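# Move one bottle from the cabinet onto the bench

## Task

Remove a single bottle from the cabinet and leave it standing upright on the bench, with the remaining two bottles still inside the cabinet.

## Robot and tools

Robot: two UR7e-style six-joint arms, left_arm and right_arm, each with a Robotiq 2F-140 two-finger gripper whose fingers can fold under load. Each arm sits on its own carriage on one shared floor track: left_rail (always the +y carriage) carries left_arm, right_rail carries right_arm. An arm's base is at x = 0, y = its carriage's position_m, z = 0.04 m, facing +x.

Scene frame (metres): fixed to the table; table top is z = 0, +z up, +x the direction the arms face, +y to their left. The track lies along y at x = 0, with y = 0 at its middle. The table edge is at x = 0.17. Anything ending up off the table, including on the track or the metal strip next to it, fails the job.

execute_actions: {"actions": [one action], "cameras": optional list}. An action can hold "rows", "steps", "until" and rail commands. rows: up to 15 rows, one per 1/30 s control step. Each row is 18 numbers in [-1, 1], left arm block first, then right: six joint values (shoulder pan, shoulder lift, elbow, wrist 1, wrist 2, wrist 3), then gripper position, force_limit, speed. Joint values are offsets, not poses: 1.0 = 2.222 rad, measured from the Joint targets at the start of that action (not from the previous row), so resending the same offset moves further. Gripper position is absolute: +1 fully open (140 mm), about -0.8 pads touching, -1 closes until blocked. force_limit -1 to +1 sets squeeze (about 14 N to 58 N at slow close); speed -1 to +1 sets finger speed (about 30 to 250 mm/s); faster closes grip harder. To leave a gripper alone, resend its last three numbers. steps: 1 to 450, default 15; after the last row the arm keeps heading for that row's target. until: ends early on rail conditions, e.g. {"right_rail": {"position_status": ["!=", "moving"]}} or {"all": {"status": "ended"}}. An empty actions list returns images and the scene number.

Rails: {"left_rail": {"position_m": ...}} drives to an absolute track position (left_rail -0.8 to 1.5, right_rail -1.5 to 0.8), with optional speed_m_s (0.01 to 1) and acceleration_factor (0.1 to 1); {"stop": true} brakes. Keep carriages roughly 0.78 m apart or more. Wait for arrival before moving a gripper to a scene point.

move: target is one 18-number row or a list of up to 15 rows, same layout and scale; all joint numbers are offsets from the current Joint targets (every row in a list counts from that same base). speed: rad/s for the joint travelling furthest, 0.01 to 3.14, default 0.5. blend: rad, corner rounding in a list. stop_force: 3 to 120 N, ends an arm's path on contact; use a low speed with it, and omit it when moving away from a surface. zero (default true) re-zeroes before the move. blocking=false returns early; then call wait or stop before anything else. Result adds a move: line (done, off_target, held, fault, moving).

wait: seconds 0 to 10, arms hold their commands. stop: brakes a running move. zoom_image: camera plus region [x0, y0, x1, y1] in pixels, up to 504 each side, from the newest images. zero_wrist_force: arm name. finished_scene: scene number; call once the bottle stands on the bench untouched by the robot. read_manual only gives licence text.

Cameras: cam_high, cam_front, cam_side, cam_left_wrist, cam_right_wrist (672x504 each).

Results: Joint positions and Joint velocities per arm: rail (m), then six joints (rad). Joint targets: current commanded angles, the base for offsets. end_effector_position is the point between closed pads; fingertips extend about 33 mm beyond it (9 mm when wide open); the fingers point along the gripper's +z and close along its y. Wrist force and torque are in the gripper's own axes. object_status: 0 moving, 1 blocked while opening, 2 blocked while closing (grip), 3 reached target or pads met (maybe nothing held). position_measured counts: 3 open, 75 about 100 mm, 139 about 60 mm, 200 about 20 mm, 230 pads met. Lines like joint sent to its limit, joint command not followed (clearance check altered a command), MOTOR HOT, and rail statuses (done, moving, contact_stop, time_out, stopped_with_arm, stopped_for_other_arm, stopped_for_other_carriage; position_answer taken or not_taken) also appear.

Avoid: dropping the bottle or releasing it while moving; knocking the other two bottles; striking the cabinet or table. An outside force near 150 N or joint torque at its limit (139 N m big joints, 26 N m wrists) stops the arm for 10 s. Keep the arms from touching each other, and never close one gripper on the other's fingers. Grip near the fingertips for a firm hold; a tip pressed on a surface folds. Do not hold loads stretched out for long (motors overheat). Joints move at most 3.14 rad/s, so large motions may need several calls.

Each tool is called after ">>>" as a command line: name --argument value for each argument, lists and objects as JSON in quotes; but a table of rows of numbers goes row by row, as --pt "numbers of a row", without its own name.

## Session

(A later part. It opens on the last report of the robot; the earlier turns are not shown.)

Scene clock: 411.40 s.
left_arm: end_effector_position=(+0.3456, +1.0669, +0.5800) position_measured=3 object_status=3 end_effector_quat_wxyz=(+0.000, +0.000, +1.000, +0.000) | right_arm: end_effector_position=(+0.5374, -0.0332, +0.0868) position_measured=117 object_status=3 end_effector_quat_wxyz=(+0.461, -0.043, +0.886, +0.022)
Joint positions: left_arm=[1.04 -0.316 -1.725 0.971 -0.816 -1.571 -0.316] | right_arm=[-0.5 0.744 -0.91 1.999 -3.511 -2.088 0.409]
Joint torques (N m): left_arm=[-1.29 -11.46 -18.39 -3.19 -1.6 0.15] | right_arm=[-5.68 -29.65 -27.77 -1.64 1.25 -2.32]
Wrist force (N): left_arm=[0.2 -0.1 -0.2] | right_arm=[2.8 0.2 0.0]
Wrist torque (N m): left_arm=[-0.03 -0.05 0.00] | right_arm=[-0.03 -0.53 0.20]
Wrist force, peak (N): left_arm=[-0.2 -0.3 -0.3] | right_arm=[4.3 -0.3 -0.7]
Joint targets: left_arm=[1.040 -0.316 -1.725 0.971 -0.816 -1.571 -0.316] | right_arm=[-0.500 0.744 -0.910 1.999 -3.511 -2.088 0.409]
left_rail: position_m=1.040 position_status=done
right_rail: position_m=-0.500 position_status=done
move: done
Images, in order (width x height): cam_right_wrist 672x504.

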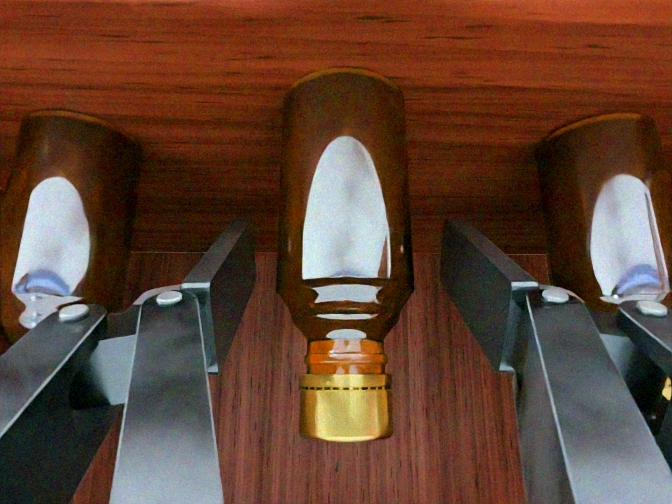

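>>> execute_actions --actions '[{"rows":[[0,0,0,0,0,0,1,1,1,0,0,0,0,0,0,-1,-0.4,-1]],"steps":75}]' --cameras '["cam_right_wrist"]'

Scene clock: 417.13 s.
left_arm: end_effector_position=(+0.3456, +1.0669, +0.5800) position_measured=3 object_status=3 end_effector_quat_wxyz=(+0.000, +0.000, +1.000, +0.000) | right_arm: end_effector_position=(+0.5374, -0.0332, +0.0868) position_measured=162 object_status=2 end_effector_quat_wxyz=(+0.461, -0.043, +0.886, +0.022)
Joint positions: left_arm=[1.04 -0.316 -1.725 0.971 -0.816 -1.571 -0.316] | right_arm=[-0.5 0.744 -0.91 1.999 -3.511 -2.088 0.409]
Joint torques (N m): left_arm=[-1.11 -11.03 -17.93 -3.13 -1.7 0.13] | right_arm=[1.08 -30.88 -20.39 -1.73 -2.13 -2.28]
Wrist force (N): left_arm=[0.1 -0.2 -0.2] | right_arm=[2.6 0.8 -0.1]
Wrist torque (N m): left_arm=[-0.05 -0.03 0.00] | right_arm=[-0.09 -0.57 0.27]
Wrist force, peak (N): left_arm=[0.1 -0.5 -0.1] | right_arm=[3.4 0.3 0.3]
Joint targets: left_arm=[1.040 -0.316 -1.725 0.971 -0.816 -1.571 -0.316] | right_arm=[-0.500 0.744 -0.910 1.999 -3.511 -2.088 0.409]
left_rail: position_m=1.040 position_status=done
right_rail: position_m=-0.500 position_status=done
Images, in order (width x height): cam_right_wrist 672x504.

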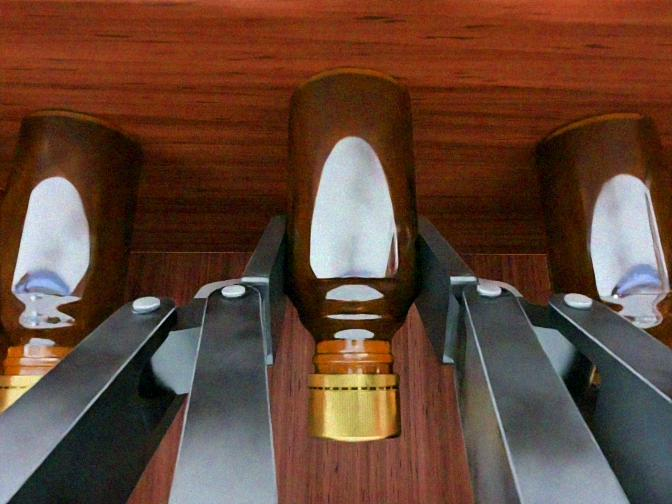

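>>> move --target '[0,0,0,0,0,0,1,1,1,0,-0.0402,-0.0009,0.0411,0,0,-1,-0.4,-1]' --speed 0.15 --cameras '["cam_right_wrist"]'

Scene clock: 422.60 s.
left_arm: end_effector_position=(+0.3456, +1.0669, +0.5800) position_measured=3 object_status=3 end_effector_quat_wxyz=(+0.000, +0.000, +1.000, +0.000) | right_arm: end_effector_position=(+0.5374, -0.0332, +0.1266) position_measured=162 object_status=2 end_effector_quat_wxyz=(+0.461, -0.043, +0.886, +0.022)
Joint positions: left_arm=[1.04 -0.316 -1.725 0.971 -0.816 -1.571 -0.316] | right_arm=[-0.5 0.744 -0.999 1.997 -3.42 -2.088 0.409]
Joint torques (N m): left_arm=[-1.27 -11.12 -18.43 -3.15 -1.75 0.16] | right_arm=[4.51 -55.44 -30.61 -2.28 -2.17 -2.06]
Wrist force (N): left_arm=[0.1 -0.1 -0.2] | right_arm=[5.1 0.1 1.2]
Wrist torque (N m): left_arm=[-0.03 -0.03 0.00] | right_arm=[-0.06 -0.56 0.20]
Wrist force, peak (N): left_arm=[0.2 -0.1 -0.4] | right_arm=[6.5 0.2 2.1]
Joint targets: left_arm=[1.040 -0.316 -1.725 0.971 -0.816 -1.571 -0.316] | right_arm=[-0.500 0.744 -0.999 1.997 -3.420 -2.088 0.409]
left_rail: position_m=1.040 position_status=done
right_rail: position_m=-0.500 position_status=done
move: done
Images, in order (width x height): cam_right_wrist 672x504.

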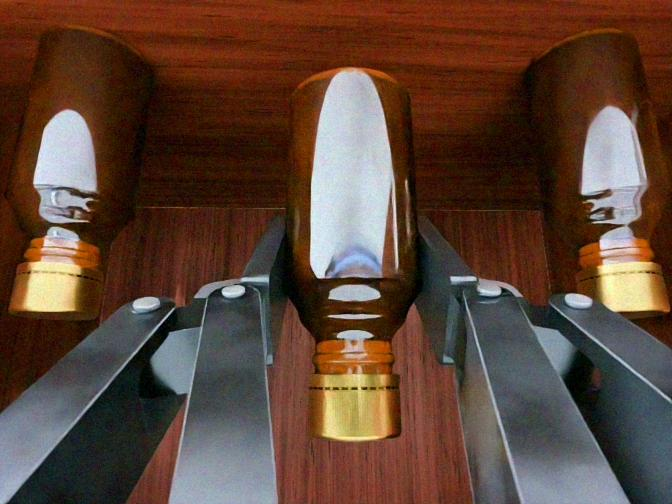

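>>> move --pt "0 0 0 0 0 0 1 1 1 0.0381 -0.0280 0.0532 -0.0092 -0.0282 0.0302 -1 -0.4 -1" --pt "0 0 0 0 0 0 1 1 1 0.0838 -0.0540 0.0979 -0.0051 -0.0607 0.0698 -1 -0.4 -1" --speed 0.2 --blend 0.02 --cameras '["cam_high"]'

>>> execute_actions --actions '[{"right_rail":{"position_m":-0.85,"speed_m_s":0.35,"acceleration_factor":0.25},"steps":150,"until":{"right_rail":{"position_status":["!=","moving"]}}}]' --cameras '["cam_high","cam_front","cam_right_wrist"]'

Scene clock: 434.93 s.
left_arm: end_effector_position=(+0.3456, +1.0669, +0.5800) position_measured=3 object_status=3 end_effector_quat_wxyz=(+0.000, +0.000, +1.000, +0.000) | right_arm: end_effector_position=(+0.4080, -0.0456, +0.1265) position_measured=162 object_status=2 end_effector_quat_wxyz=(+0.461, -0.042, +0.886, +0.022)
Joint positions: left_arm=[1.04 -0.316 -1.725 0.971 -0.816 -1.571 -0.316] | right_arm=[-0.5 0.93 -1.119 2.215 -3.431 -2.223 0.564]
Joint torques (N m): left_arm=[-0.81 -10.42 -18 -3.1 -1.91 0.19] | right_arm=[9.27 -47.89 -3.21 -2.15 -3.33 2.13]
Wrist force (N): left_arm=[0.2 -0.3 -0.1] | right_arm=[5.8 -0.1 1.6]
Wrist torque (N m): left_arm=[-0.06 -0.05 0.00] | right_arm=[-0.08 -0.70 0.10]
Wrist force, peak (N): left_arm=[0.3 -0.2 -0.2] | right_arm=[6.5 0.0 0.9]
Joint targets: left_arm=[1.040 -0.316 -1.725 0.971 -0.816 -1.571 -0.316] | right_arm=[-0.500 0.930 -1.119 2.215 -3.431 -2.223 0.565]
left_rail: position_m=1.040 position_status=done
right_rail: position_m=-0.500 position_status=done
move: done
Images, in order (width x height): cam_high 672x504.

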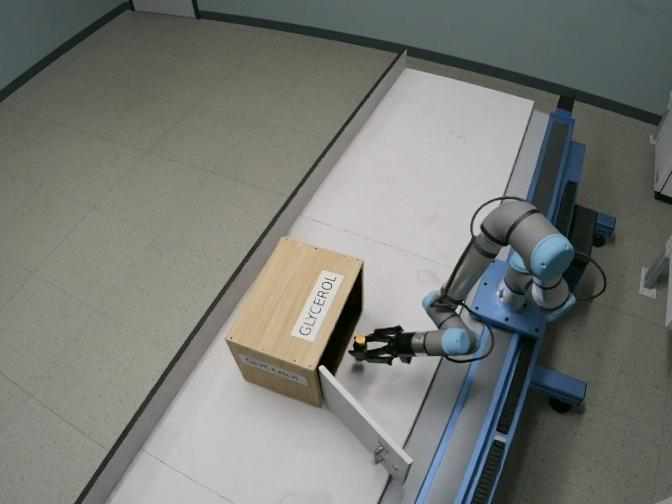

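Scene clock: 436.93 s.
left_arm: end_effector_position=(+0.3456, +1.0669, +0.5800) position_measured=3 object_status=3 end_effector_quat_wxyz=(+0.000, +0.000, +1.000, +0.000) | right_arm: end_effector_position=(+0.4079, -0.3956, +0.1265) position_measured=162 object_status=2 end_effector_quat_wxyz=(+0.461, -0.042, +0.886, +0.022)
Joint positions: left_arm=[1.04 -0.316 -1.725 0.971 -0.816 -1.571 -0.316] | right_arm=[-0.85 0.93 -1.119 2.215 -3.431 -2.223 0.565]
Joint torques (N m): left_arm=[-1.27 -11.05 -18 -3.24 -1.95 0.14] | right_arm=[4.93 -43.79 -7.33 -3.06 -2.45 2.12]
Wrist force (N): left_arm=[0.0 -0.2 -0.2] | right_arm=[5.6 -0.1 2.0]
Wrist torque (N m): left_arm=[-0.03 -0.02 0.00] | right_arm=[-0.08 -0.67 0.09]
Wrist force, peak (N): left_arm=[0.1 -0.2 -0.4] | right_arm=[5.7 1.1 2.4]
Joint targets: left_arm=[1.040 -0.316 -1.725 0.971 -0.816 -1.571 -0.316] | right_arm=[-0.850 0.930 -1.119 2.215 -3.431 -2.223 0.565]
Tool commands: left_gripper/position=+1.0 left_gripper/force_limit=+1.0 left_gripper/speed=+1.0 right_gripper/position=-1.0 right_gripper/force_limit=-0.4 right_gripper/speed=-1.0
left_rail: position_m=1.040 position_status=done
right_rail: position_m=-0.850 speed_m_s=0.35 position_status=done
Images, in order (width x height): cam_high 672x504, cam_front 672x504, cam_right_wrist 672x504.

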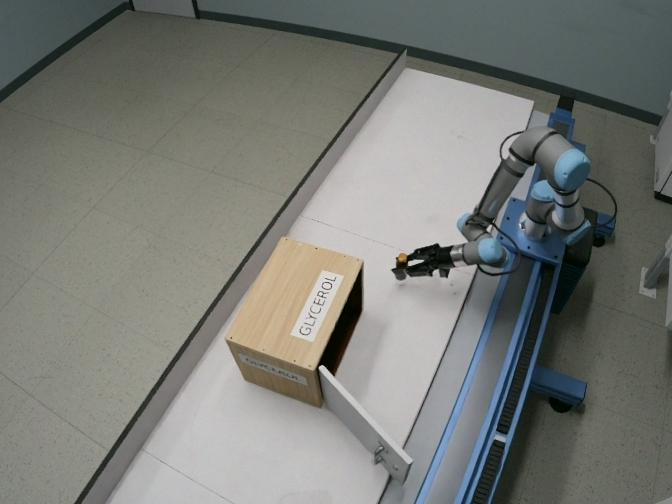

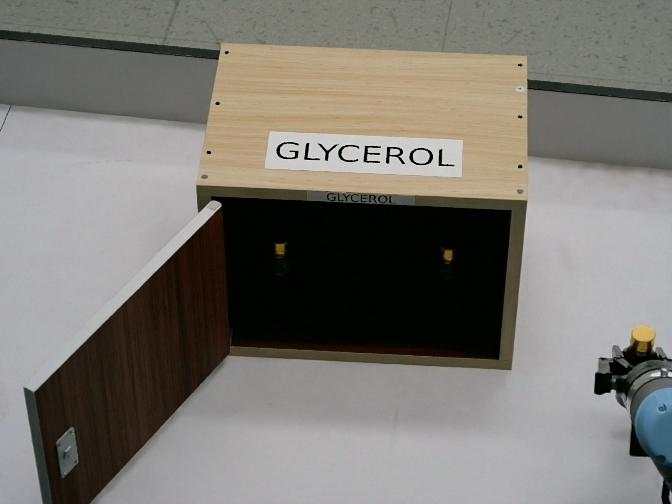

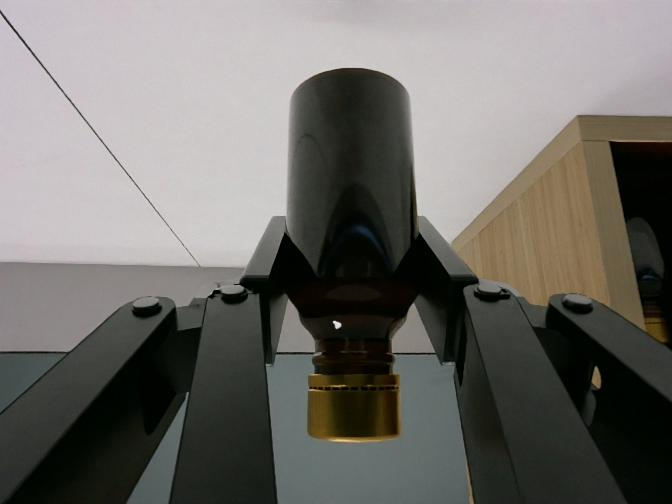

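>>> move --target '[0,0,0,0,0,0,1,1,1,0,0.0665,0.0012,-0.0677,0,0,-1,-0.4,-1]' --speed 0.15

>>> move --target '[0,0,0,0,0,0,1,1,1,0,0.00495,0,-0.00495,0,0,-1,-0.4,-1]' --speed 0.015 --stop_force 5 --cameras '["cam_front","cam_right_wrist"]'

Scene clock: 444.37 s.
left_arm: end_effector_position=(+0.3456, +1.0669, +0.5800) position_measured=3 object_status=3 end_effector_quat_wxyz=(+0.000, +0.000, +1.000, +0.000) | right_arm: end_effector_position=(+0.4079, -0.3957, +0.0721) position_measured=162 object_status=2 end_effector_quat_wxyz=(+0.461, -0.042, +0.886, +0.022)
Joint positions: left_arm=[1.04 -0.316 -1.725 0.971 -0.816 -1.571 -0.316] | right_arm=[-0.85 0.93 -0.971 2.217 -3.581 -2.223 0.565]
Joint torques (N m): left_arm=[-1.15 -10.4 -18.26 -3.28 -2 0.19] | right_arm=[-1.95 -25.47 0.32 -5.1 0.07 1.94]
Wrist force (N): left_arm=[0.1 -0.3 -0.2] | right_arm=[5.5 0.6 1.9]
Wrist torque (N m): left_arm=[-0.06 -0.04 0.00] | right_arm=[0.04 -0.66 0.10]
Wrist force, peak (N): left_arm=[0.2 -0.4 -0.3] | right_arm=[6.4 0.3 2.0]
Joint targets: left_arm=[1.040 -0.316 -1.725 0.971 -0.816 -1.571 -0.316] | right_arm=[-0.850 0.930 -0.971 2.217 -3.581 -2.223 0.565]
left_rail: position_m=1.040 position_status=done
right_rail: position_m=-0.850 speed_m_s=0.35 position_status=done
move: done

Scene clock: 445.83 s.
left_arm: end_effector_position=(+0.3456, +1.0669, +0.5800) position_measured=3 object_status=3 end_effector_quat_wxyz=(+0.000, +0.000, +1.000, +0.000) | right_arm: end_effector_position=(+0.4077, -0.3959, +0.0681) position_measured=162 object_status=2 end_effector_quat_wxyz=(+0.461, -0.042, +0.886, +0.022)
Joint positions: left_arm=[1.04 -0.316 -1.725 0.971 -0.816 -1.571 -0.316] | right_arm=[-0.85 0.93 -0.96 2.217 -3.592 -2.223 0.565]
Joint torques (N m): left_arm=[-1.4 -10.52 -18.06 -3.16 -1.94 0.09] | right_arm=[-1.93 -29.85 0.61 -2.35 0.07 1.88]
Wrist force (N): left_arm=[0.1 0.0 -0.2] | right_arm=[0.9 -0.2 -1.3]
Wrist torque (N m): left_arm=[-0.01 -0.03 0.00] | right_arm=[-0.04 -0.54 0.15]
Wrist force, peak (N): left_arm=[0.1 -0.4 -0.1] | right_arm=[5.8 0.1 2.5]
Joint targets: left_arm=[1.040 -0.316 -1.725 0.971 -0.816 -1.571 -0.316] | right_arm=[-0.850 0.930 -0.960 2.217 -3.592 -2.223 0.565]
left_rail: position_m=1.040 position_status=done
right_rail: position_m=-0.850 speed_m_s=0.35 position_status=done
move: contact (right_arm)
Images, in order (width x height): cam_front 672x504, cam_right_wrist 672x504.

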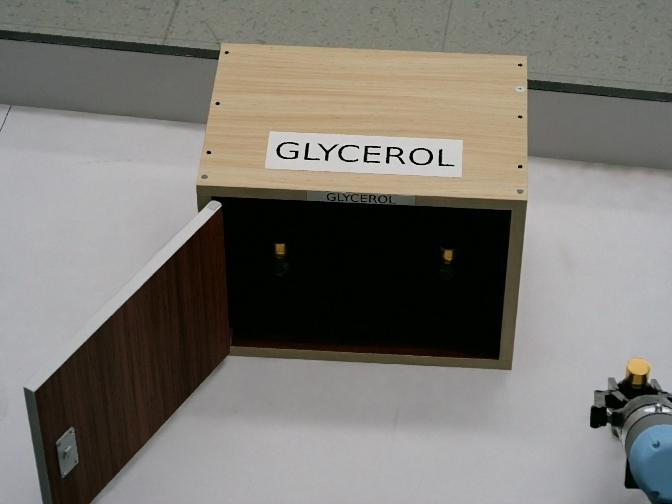

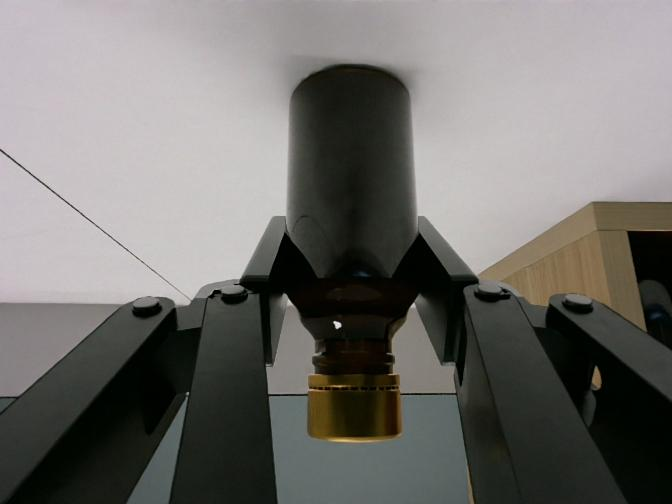

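>>> execute_actions --actions '[{"rows":[[0,0,0,0,0,0,1,1,1,0,0,0,0,0,0,0.1,-0.4,-1]],"steps":40}]' --cameras '["cam_right_wrist"]'

Scene clock: 449.13 s.
left_arm: end_effector_position=(+0.3456, +1.0669, +0.5800) position_measured=3 object_status=3 end_effector_quat_wxyz=(+0.000, +0.000, +1.000, +0.000) | right_arm: end_effector_position=(+0.4077, -0.3959, +0.0681) position_measured=117 object_status=3 end_effector_quat_wxyz=(+0.461, -0.042, +0.886, +0.022)
Joint positions: left_arm=[1.04 -0.316 -1.725 0.971 -0.816 -1.571 -0.316] | right_arm=[-0.85 0.93 -0.96 2.217 -3.592 -2.223 0.565]
Joint torques (N m): left_arm=[-1.27 -10.63 -18.37 -3.24 -1.99 0.17] | right_arm=[-1.78 -48.58 0.7 -2.4 0.08 1.91]
Wrist force (N): left_arm=[0.1 -0.1 -0.1] | right_arm=[3.2 0.2 0.3]
Wrist torque (N m): left_arm=[-0.03 -0.03 0.00] | right_arm=[-0.03 -0.59 0.09]
Wrist force, peak (N): left_arm=[0.0 -0.3 -0.4] | right_arm=[3.6 0.6 0.4]
Joint targets: left_arm=[1.040 -0.316 -1.725 0.971 -0.816 -1.571 -0.316] | right_arm=[-0.850 0.930 -0.960 2.217 -3.592 -2.223 0.565]
left_rail: position_m=1.040 position_status=done
right_rail: position_m=-0.850 speed_m_s=0.35 position_status=done
Images, in order (width x height): cam_right_wrist 672x504.

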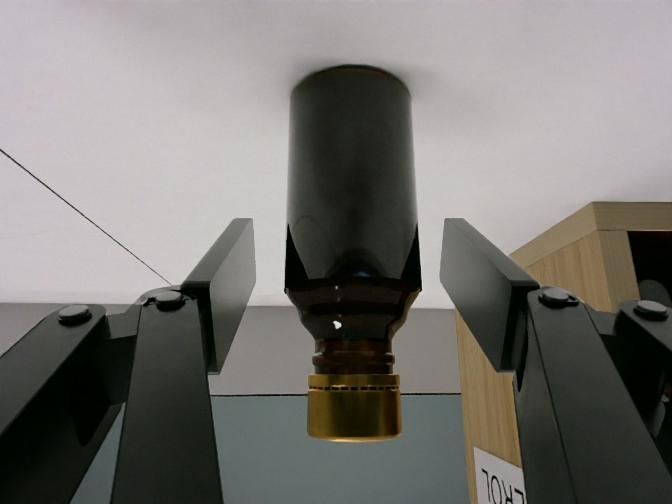

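>>> move --target '[0,0,0,0,0,0,1,1,1,0.0692,-0.1016,0.0426,0.1030,-0.0454,0.0679,0.1,-0.4,-1]' --speed 0.25 --cameras '["cam_right_wrist"]'

>>> execute_actions --actions '[{"left_rail":{"position_m":0.45,"speed_m_s":0.5,"acceleration_factor":0.4},"steps":150,"until":{"left_rail":{"position_status":["!=","moving"]}}}]'

Scene clock: 497.17 s.
left_arm: end_effector_position=(+0.3456, +1.0669, +0.5800) position_measured=3 object_status=3 end_effector_quat_wxyz=(+0.000, +0.000, +1.000, +0.000) | right_arm: end_effector_position=(+0.3262, -0.4037, +0.1255) position_measured=117 object_status=3 end_effector_quat_wxyz=(+0.461, -0.043, +0.886, +0.022)
Joint positions: left_arm=[1.04 -0.316 -1.725 0.971 -0.816 -1.571 -0.316] | right_arm=[-0.85 1.084 -1.186 2.312 -3.364 -2.323 0.715]
Joint torques (N m): left_arm=[-1.17 -10.15 -18.23 -3.24 -2.13 0.15] | right_arm=[8.39 -43.52 -1.54 -1.63 -3.26 2.22]
Wrist force (N): left_arm=[0.0 -0.2 -0.1] | right_arm=[3.1 -0.2 0.0]
Wrist torque (N m): left_arm=[-0.05 0.00 0.00] | right_arm=[-0.12 -0.60 0.11]
Wrist force, peak (N): left_arm=[0.1 -0.3 -0.4] | right_arm=[3.8 0.0 0.9]
Joint targets: left_arm=[1.040 -0.316 -1.725 0.971 -0.816 -1.571 -0.316] | right_arm=[-0.850 1.084 -1.186 2.312 -3.363 -2.323 0.715]
left_rail: position_m=1.040 position_status=done
right_rail: position_m=-0.850 speed_m_s=0.35 position_status=done
move: done
Images, in order (width x height): cam_right_wrist 672x504.

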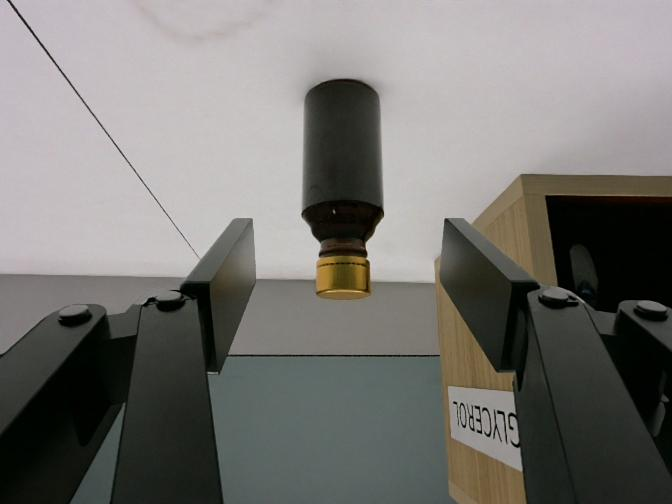

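Scene clock: 499.30 s.
left_arm: end_effector_position=(+0.3456, +0.4773, +0.5800) position_measured=3 object_status=3 end_effector_quat_wxyz=(+0.000, +0.000, +1.000, +0.000) | right_arm: end_effector_position=(+0.3261, -0.4037, +0.1255) position_measured=117 object_status=3 end_effector_quat_wxyz=(+0.461, -0.043, +0.886, +0.022)
Joint positions: left_arm=[0.45 -0.316 -1.725 0.971 -0.816 -1.571 -0.316] | right_arm=[-0.85 1.084 -1.186 2.312 -3.363 -2.323 0.715]
Joint torques (N m): left_arm=[-1.02 -9.99 -18.62 -3.24 -2.09 0.02] | right_arm=[9.26 -42.93 -1.09 -1.65 -3.17 2.18]
Wrist force (N): left_arm=[0.1 -0.3 0.0] | right_arm=[2.8 0.0 0.0]
Wrist torque (N m): left_arm=[-0.06 -0.04 0.00] | right_arm=[-0.08 -0.56 0.11]
Wrist force, peak (N): left_arm=[-0.2 -1.5 0.0] | right_arm=[3.3 -0.5 0.2]
Joint targets: left_arm=[0.450 -0.316 -1.725 0.971 -0.816 -1.571 -0.316] | right_arm=[-0.850 1.084 -1.186 2.312 -3.363 -2.323 0.715]
Tool commands: left_gripper/position=+1.0 left_gripper/force_limit=+1.0 left_gripper/speed=+1.0 right_gripper/position=+0.1 right_gripper/force_limit=-0.4 right_gripper/speed=-1.0
left_rail: position_m=0.450 speed_m_s=0.50 position_status=done
right_rail: position_m=-0.850 speed_m_s=0.35 position_status=done

>>> move --target '[-0.2822,-0.1174,0.5204,-0.4033,0,0.5779,-1,-0.5,0,0,0,0,0,0,0,0.1,-0.4,-1]' --speed 0.6 --cameras '["cam_front","cam_high"]'

Scene clock: 508.67 s.
left_arm: end_effector_position=(+0.2940, +0.2719, +0.2254) position_measured=233 object_status=3 end_effector_quat_wxyz=(+0.000, +0.817, +0.577, +0.000) | right_arm: end_effector_position=(+0.3261, -0.4037, +0.1255) position_measured=117 object_status=3 end_effector_quat_wxyz=(+0.461, -0.043, +0.886, +0.022)
Joint positions: left_arm=[0.45 -0.943 -1.986 2.127 -1.712 -1.571 0.968] | right_arm=[-0.85 1.084 -1.186 2.312 -3.363 -2.323 0.715]
Joint torques (N m): left_arm=[-8.58 -19.1 -12.9 -4.18 -2.09 2.5] | right_arm=[8.82 -42.9 -1.19 -1.59 -3.14 2.25]
Wrist force (N): left_arm=[0.2 0.1 -0.2] | right_arm=[3.1 -0.1 -0.1]
Wrist torque (N m): left_arm=[0.03 -0.03 -0.13] | right_arm=[-0.10 -0.60 0.11]
Wrist force, peak (N): left_arm=[-0.3 -0.8 1.5] | right_arm=[3.4 -0.1 0.2]
Joint targets: left_arm=[0.450 -0.943 -1.986 2.127 -1.712 -1.571 0.968] | right_arm=[-0.850 1.084 -1.186 2.312 -3.363 -2.323 0.715]
left_rail: position_m=0.450 speed_m_s=0.50 position_status=done
right_rail: position_m=-0.850 speed_m_s=0.35 position_status=done
move: done
Images, in order (width x height): cam_high 672x504, cam_front 672x504.

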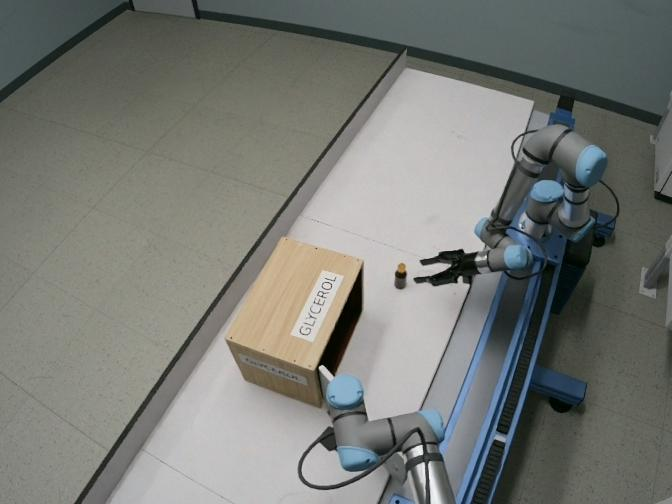

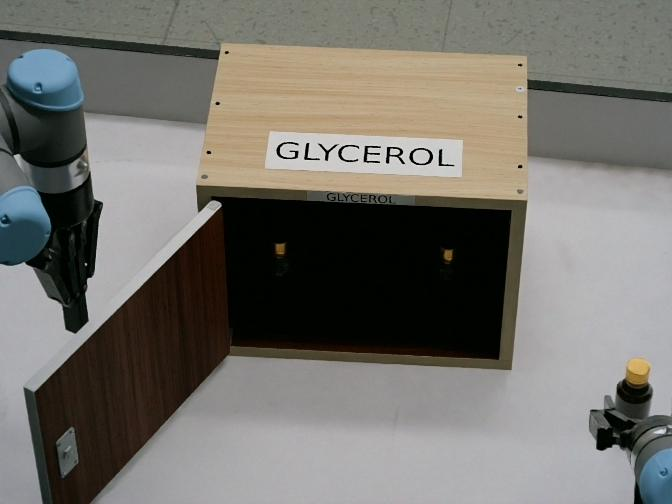

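>>> move --pt "-0.0481 0.0151 -0.0087 -0.0064 0 -0.0481 -1 -0.5 0 0 0 0 0 0 0 0.1 -0.4 -1" --pt "-0.1133 0.0541 -0.0334 -0.0206 0 -0.2704 -1 -0.5 0 0 0 0 0 0 0 0.1 -0.4 -1" --pt "-0.1390 0.1234 -0.0862 -0.0372 0 -0.4532 -1 -0.5 0 0 0 0 0 0 0 0.1 -0.4 -1" --pt "-0.1350 0.2020 -0.1601 -0.0419 0 -0.6063 -1 -0.5 0 0 0 0 0 0 0 0.1 -0.4 -1" --pt "-0.1127 0.2785 -0.2466 -0.0319 0 -0.7411 -1 -0.5 0 0 0 0 0 0 0 0.1 -0.4 -1" --pt "-0.0849 0.3383 -0.3240 -0.0143 0 -0.8469 -1 -0.5 0 0 0 0 0 0 0 0.1 -0.4 -1" --speed '[0.15,0.4,0.4,0.35,0.3,0.3]' --blend 0.04 --stop_force 20 --cameras '["cam_front"]'

Scene clock: 520.33 s.
left_arm: end_effector_position=(+0.3870, -0.0605, +0.2253) position_measured=233 object_status=3 end_effector_quat_wxyz=(+0.000, +0.109, +0.994, +0.000) | right_arm: end_effector_position=(+0.3261, -0.4037, +0.1255) position_measured=117 object_status=3 end_effector_quat_wxyz=(+0.461, -0.043, +0.886, +0.022)
Joint positions: left_arm=[0.45 -1.132 -1.234 1.407 -1.744 -1.571 -0.914] | right_arm=[-0.85 1.084 -1.186 2.312 -3.363 -2.323 0.715]
Joint torques (N m): left_arm=[6.72 -31.22 -35.22 -1.81 -2.32 -2.3] | right_arm=[8.32 -42.93 -1.17 -1.63 -3.04 2.13]
Wrist force (N): left_arm=[2.5 0.1 0.1] | right_arm=[3.1 -0.3 0.2]
Wrist torque (N m): left_arm=[0.01 -0.17 0.06] | right_arm=[-0.15 -0.59 0.11]
Wrist force, peak (N): left_arm=[4.4 -0.5 0.2] | right_arm=[3.4 -0.4 0.0]
Joint targets: left_arm=[0.450 -1.132 -1.234 1.407 -1.744 -1.571 -0.914] | right_arm=[-0.850 1.084 -1.186 2.312 -3.363 -2.323 0.715]
left_rail: position_m=0.450 speed_m_s=0.50 position_status=done
right_rail: position_m=-0.850 speed_m_s=0.35 position_status=done
move: done
Images, in order (width x height): cam_front 672x504.

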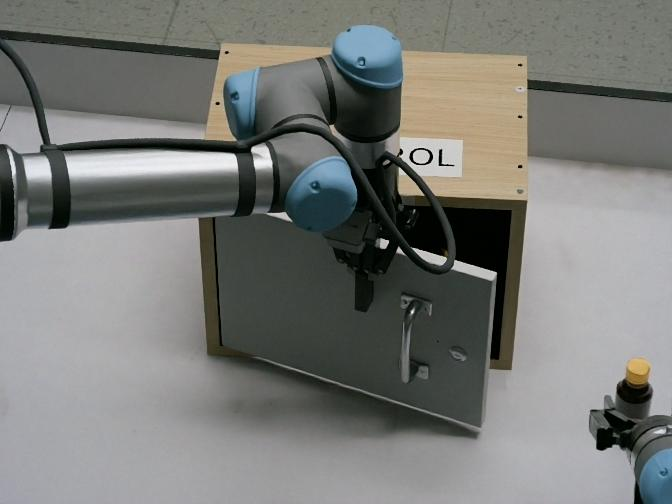

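>>> move --pt "0.0226 0.0382 -0.0537 0.0155 0 -0.0717 -1 -0.5 0 0 0 0 0 0 0 0.1 -0.4 -1" --pt "0.0345 0.0559 -0.0796 0.0237 0 -0.1069 -1 -0.5 0 0 0 0 0 0 0 0.1 -0.4 -1" --pt "0.0427 0.0671 -0.0964 0.0293 0 -0.1095 -1 -0.5 0 0 0 0 0 0 0 0.1 -0.4 -1" --speed '[0.12,0.08,0.04]' --blend 0.01 --stop_force 18 --cameras '["cam_front"]'

Scene clock: 531.50 s.
left_arm: end_effector_position=(+0.4579, -0.0744, +0.2253) position_measured=233 object_status=3 end_effector_quat_wxyz=(+0.000, -0.054, +0.999, +0.000) | right_arm: end_effector_position=(+0.3261, -0.4037, +0.1255) position_measured=117 object_status=3 end_effector_quat_wxyz=(+0.461, -0.043, +0.886, +0.022)
Joint positions: left_arm=[0.45 -1.046 -1.097 1.211 -1.685 -1.571 -1.154] | right_arm=[-0.85 1.084 -1.186 2.312 -3.363 -2.323 0.715]
Joint torques (N m): left_arm=[-5.4 -61.53 -12.62 -4.23 1.23 2.35] | right_arm=[8.27 -43.12 -1.55 -1.69 -3.11 2.13]
Wrist force (N): left_arm=[4.8 -1.1 0.5] | right_arm=[3.0 0.1 0.1]
Wrist torque (N m): left_arm=[-0.17 -0.24 0.15] | right_arm=[-0.06 -0.59 0.11]
Wrist force, peak (N): left_arm=[20.7 4.1 -1.3] | right_arm=[3.4 -0.1 0.1]
Joint targets: left_arm=[0.450 -1.046 -1.097 1.211 -1.685 -1.571 -1.154] | right_arm=[-0.850 1.084 -1.186 2.312 -3.363 -2.323 0.715]
left_rail: position_m=0.450 speed_m_s=0.50 position_status=done
right_rail: position_m=-0.850 speed_m_s=0.35 position_status=done
move: contact (left_arm); path passed 2 of 3 targets; left_arm: the elbow is farthest, 0.018 rad from its target
Images, in order (width x height): cam_front 672x504.

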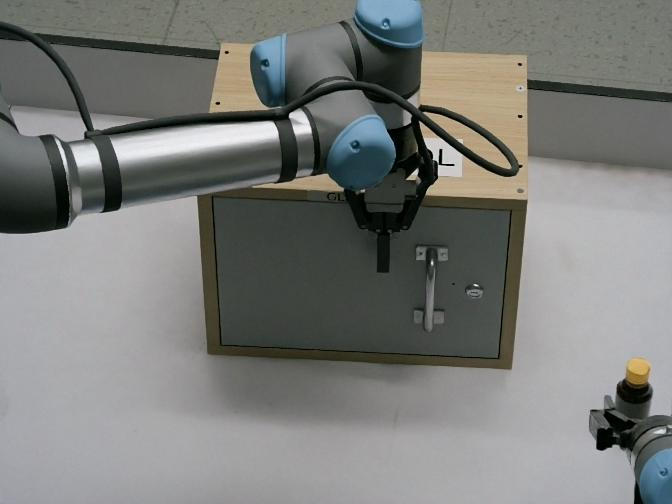

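>>> move --target '[-0.0386,-0.0618,0.0883,-0.0265,0,0.1082,-1,-0.5,0,0,0,0,0,0,0,0.1,-0.4,-1]' --speed 0.25 --cameras '["cam_front","cam_high"]'

Scene clock: 536.40 s.
left_arm: end_effector_position=(+0.3871, -0.0603, +0.2254) position_measured=233 object_status=3 end_effector_quat_wxyz=(+0.000, +0.108, +0.994, +0.000) | right_arm: end_effector_position=(+0.3261, -0.4037, +0.1255) position_measured=117 object_status=3 end_effector_quat_wxyz=(+0.461, -0.043, +0.886, +0.022)
Joint positions: left_arm=[0.45 -1.131 -1.235 1.407 -1.744 -1.571 -0.914] | right_arm=[-0.85 1.084 -1.186 2.312 -3.363 -2.323 0.715]
Joint torques (N m): left_arm=[-8.05 -55.11 -12.33 -4.17 -1.46 2.6] | right_arm=[8.55 -43.09 -1.97 -1.51 -3.03 2.17]
Wrist force (N): left_arm=[0.3 -0.6 -0.3] | right_arm=[2.9 0.0 0.2]
Wrist torque (N m): left_arm=[-0.11 -0.06 -0.14] | right_arm=[-0.09 -0.58 0.11]
Wrist force, peak (N): left_arm=[5.1 -1.2 1.0] | right_arm=[3.4 -0.2 -0.1]
Joint targets: left_arm=[0.450 -1.131 -1.235 1.407 -1.744 -1.571 -0.914] | right_arm=[-0.850 1.084 -1.186 2.312 -3.363 -2.323 0.715]
left_rail: position_m=0.450 speed_m_s=0.50 position_status=done
right_rail: position_m=-0.850 speed_m_s=0.35 position_status=done
move: done
Images, in order (width x height): cam_high 672x504, cam_front 672x504.

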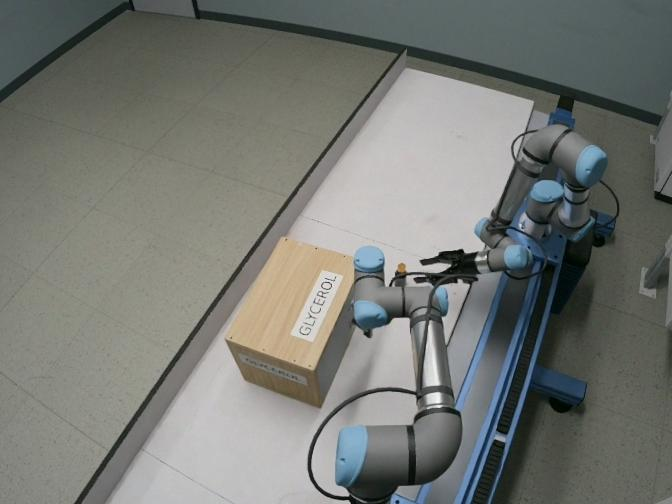

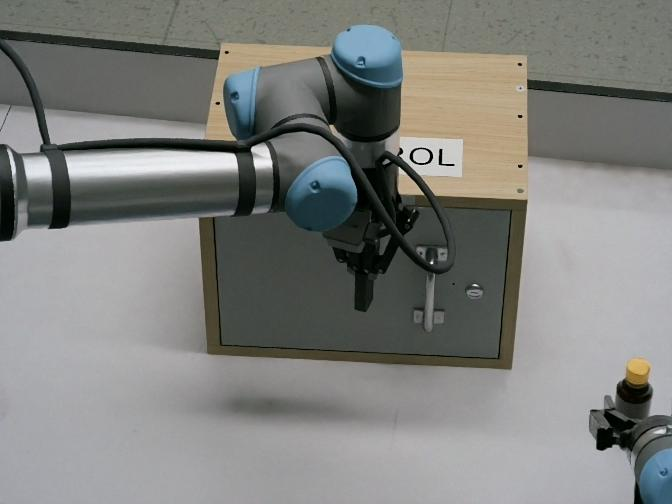

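>>> finished_scene --scene 1

The scene is finished: the task was done.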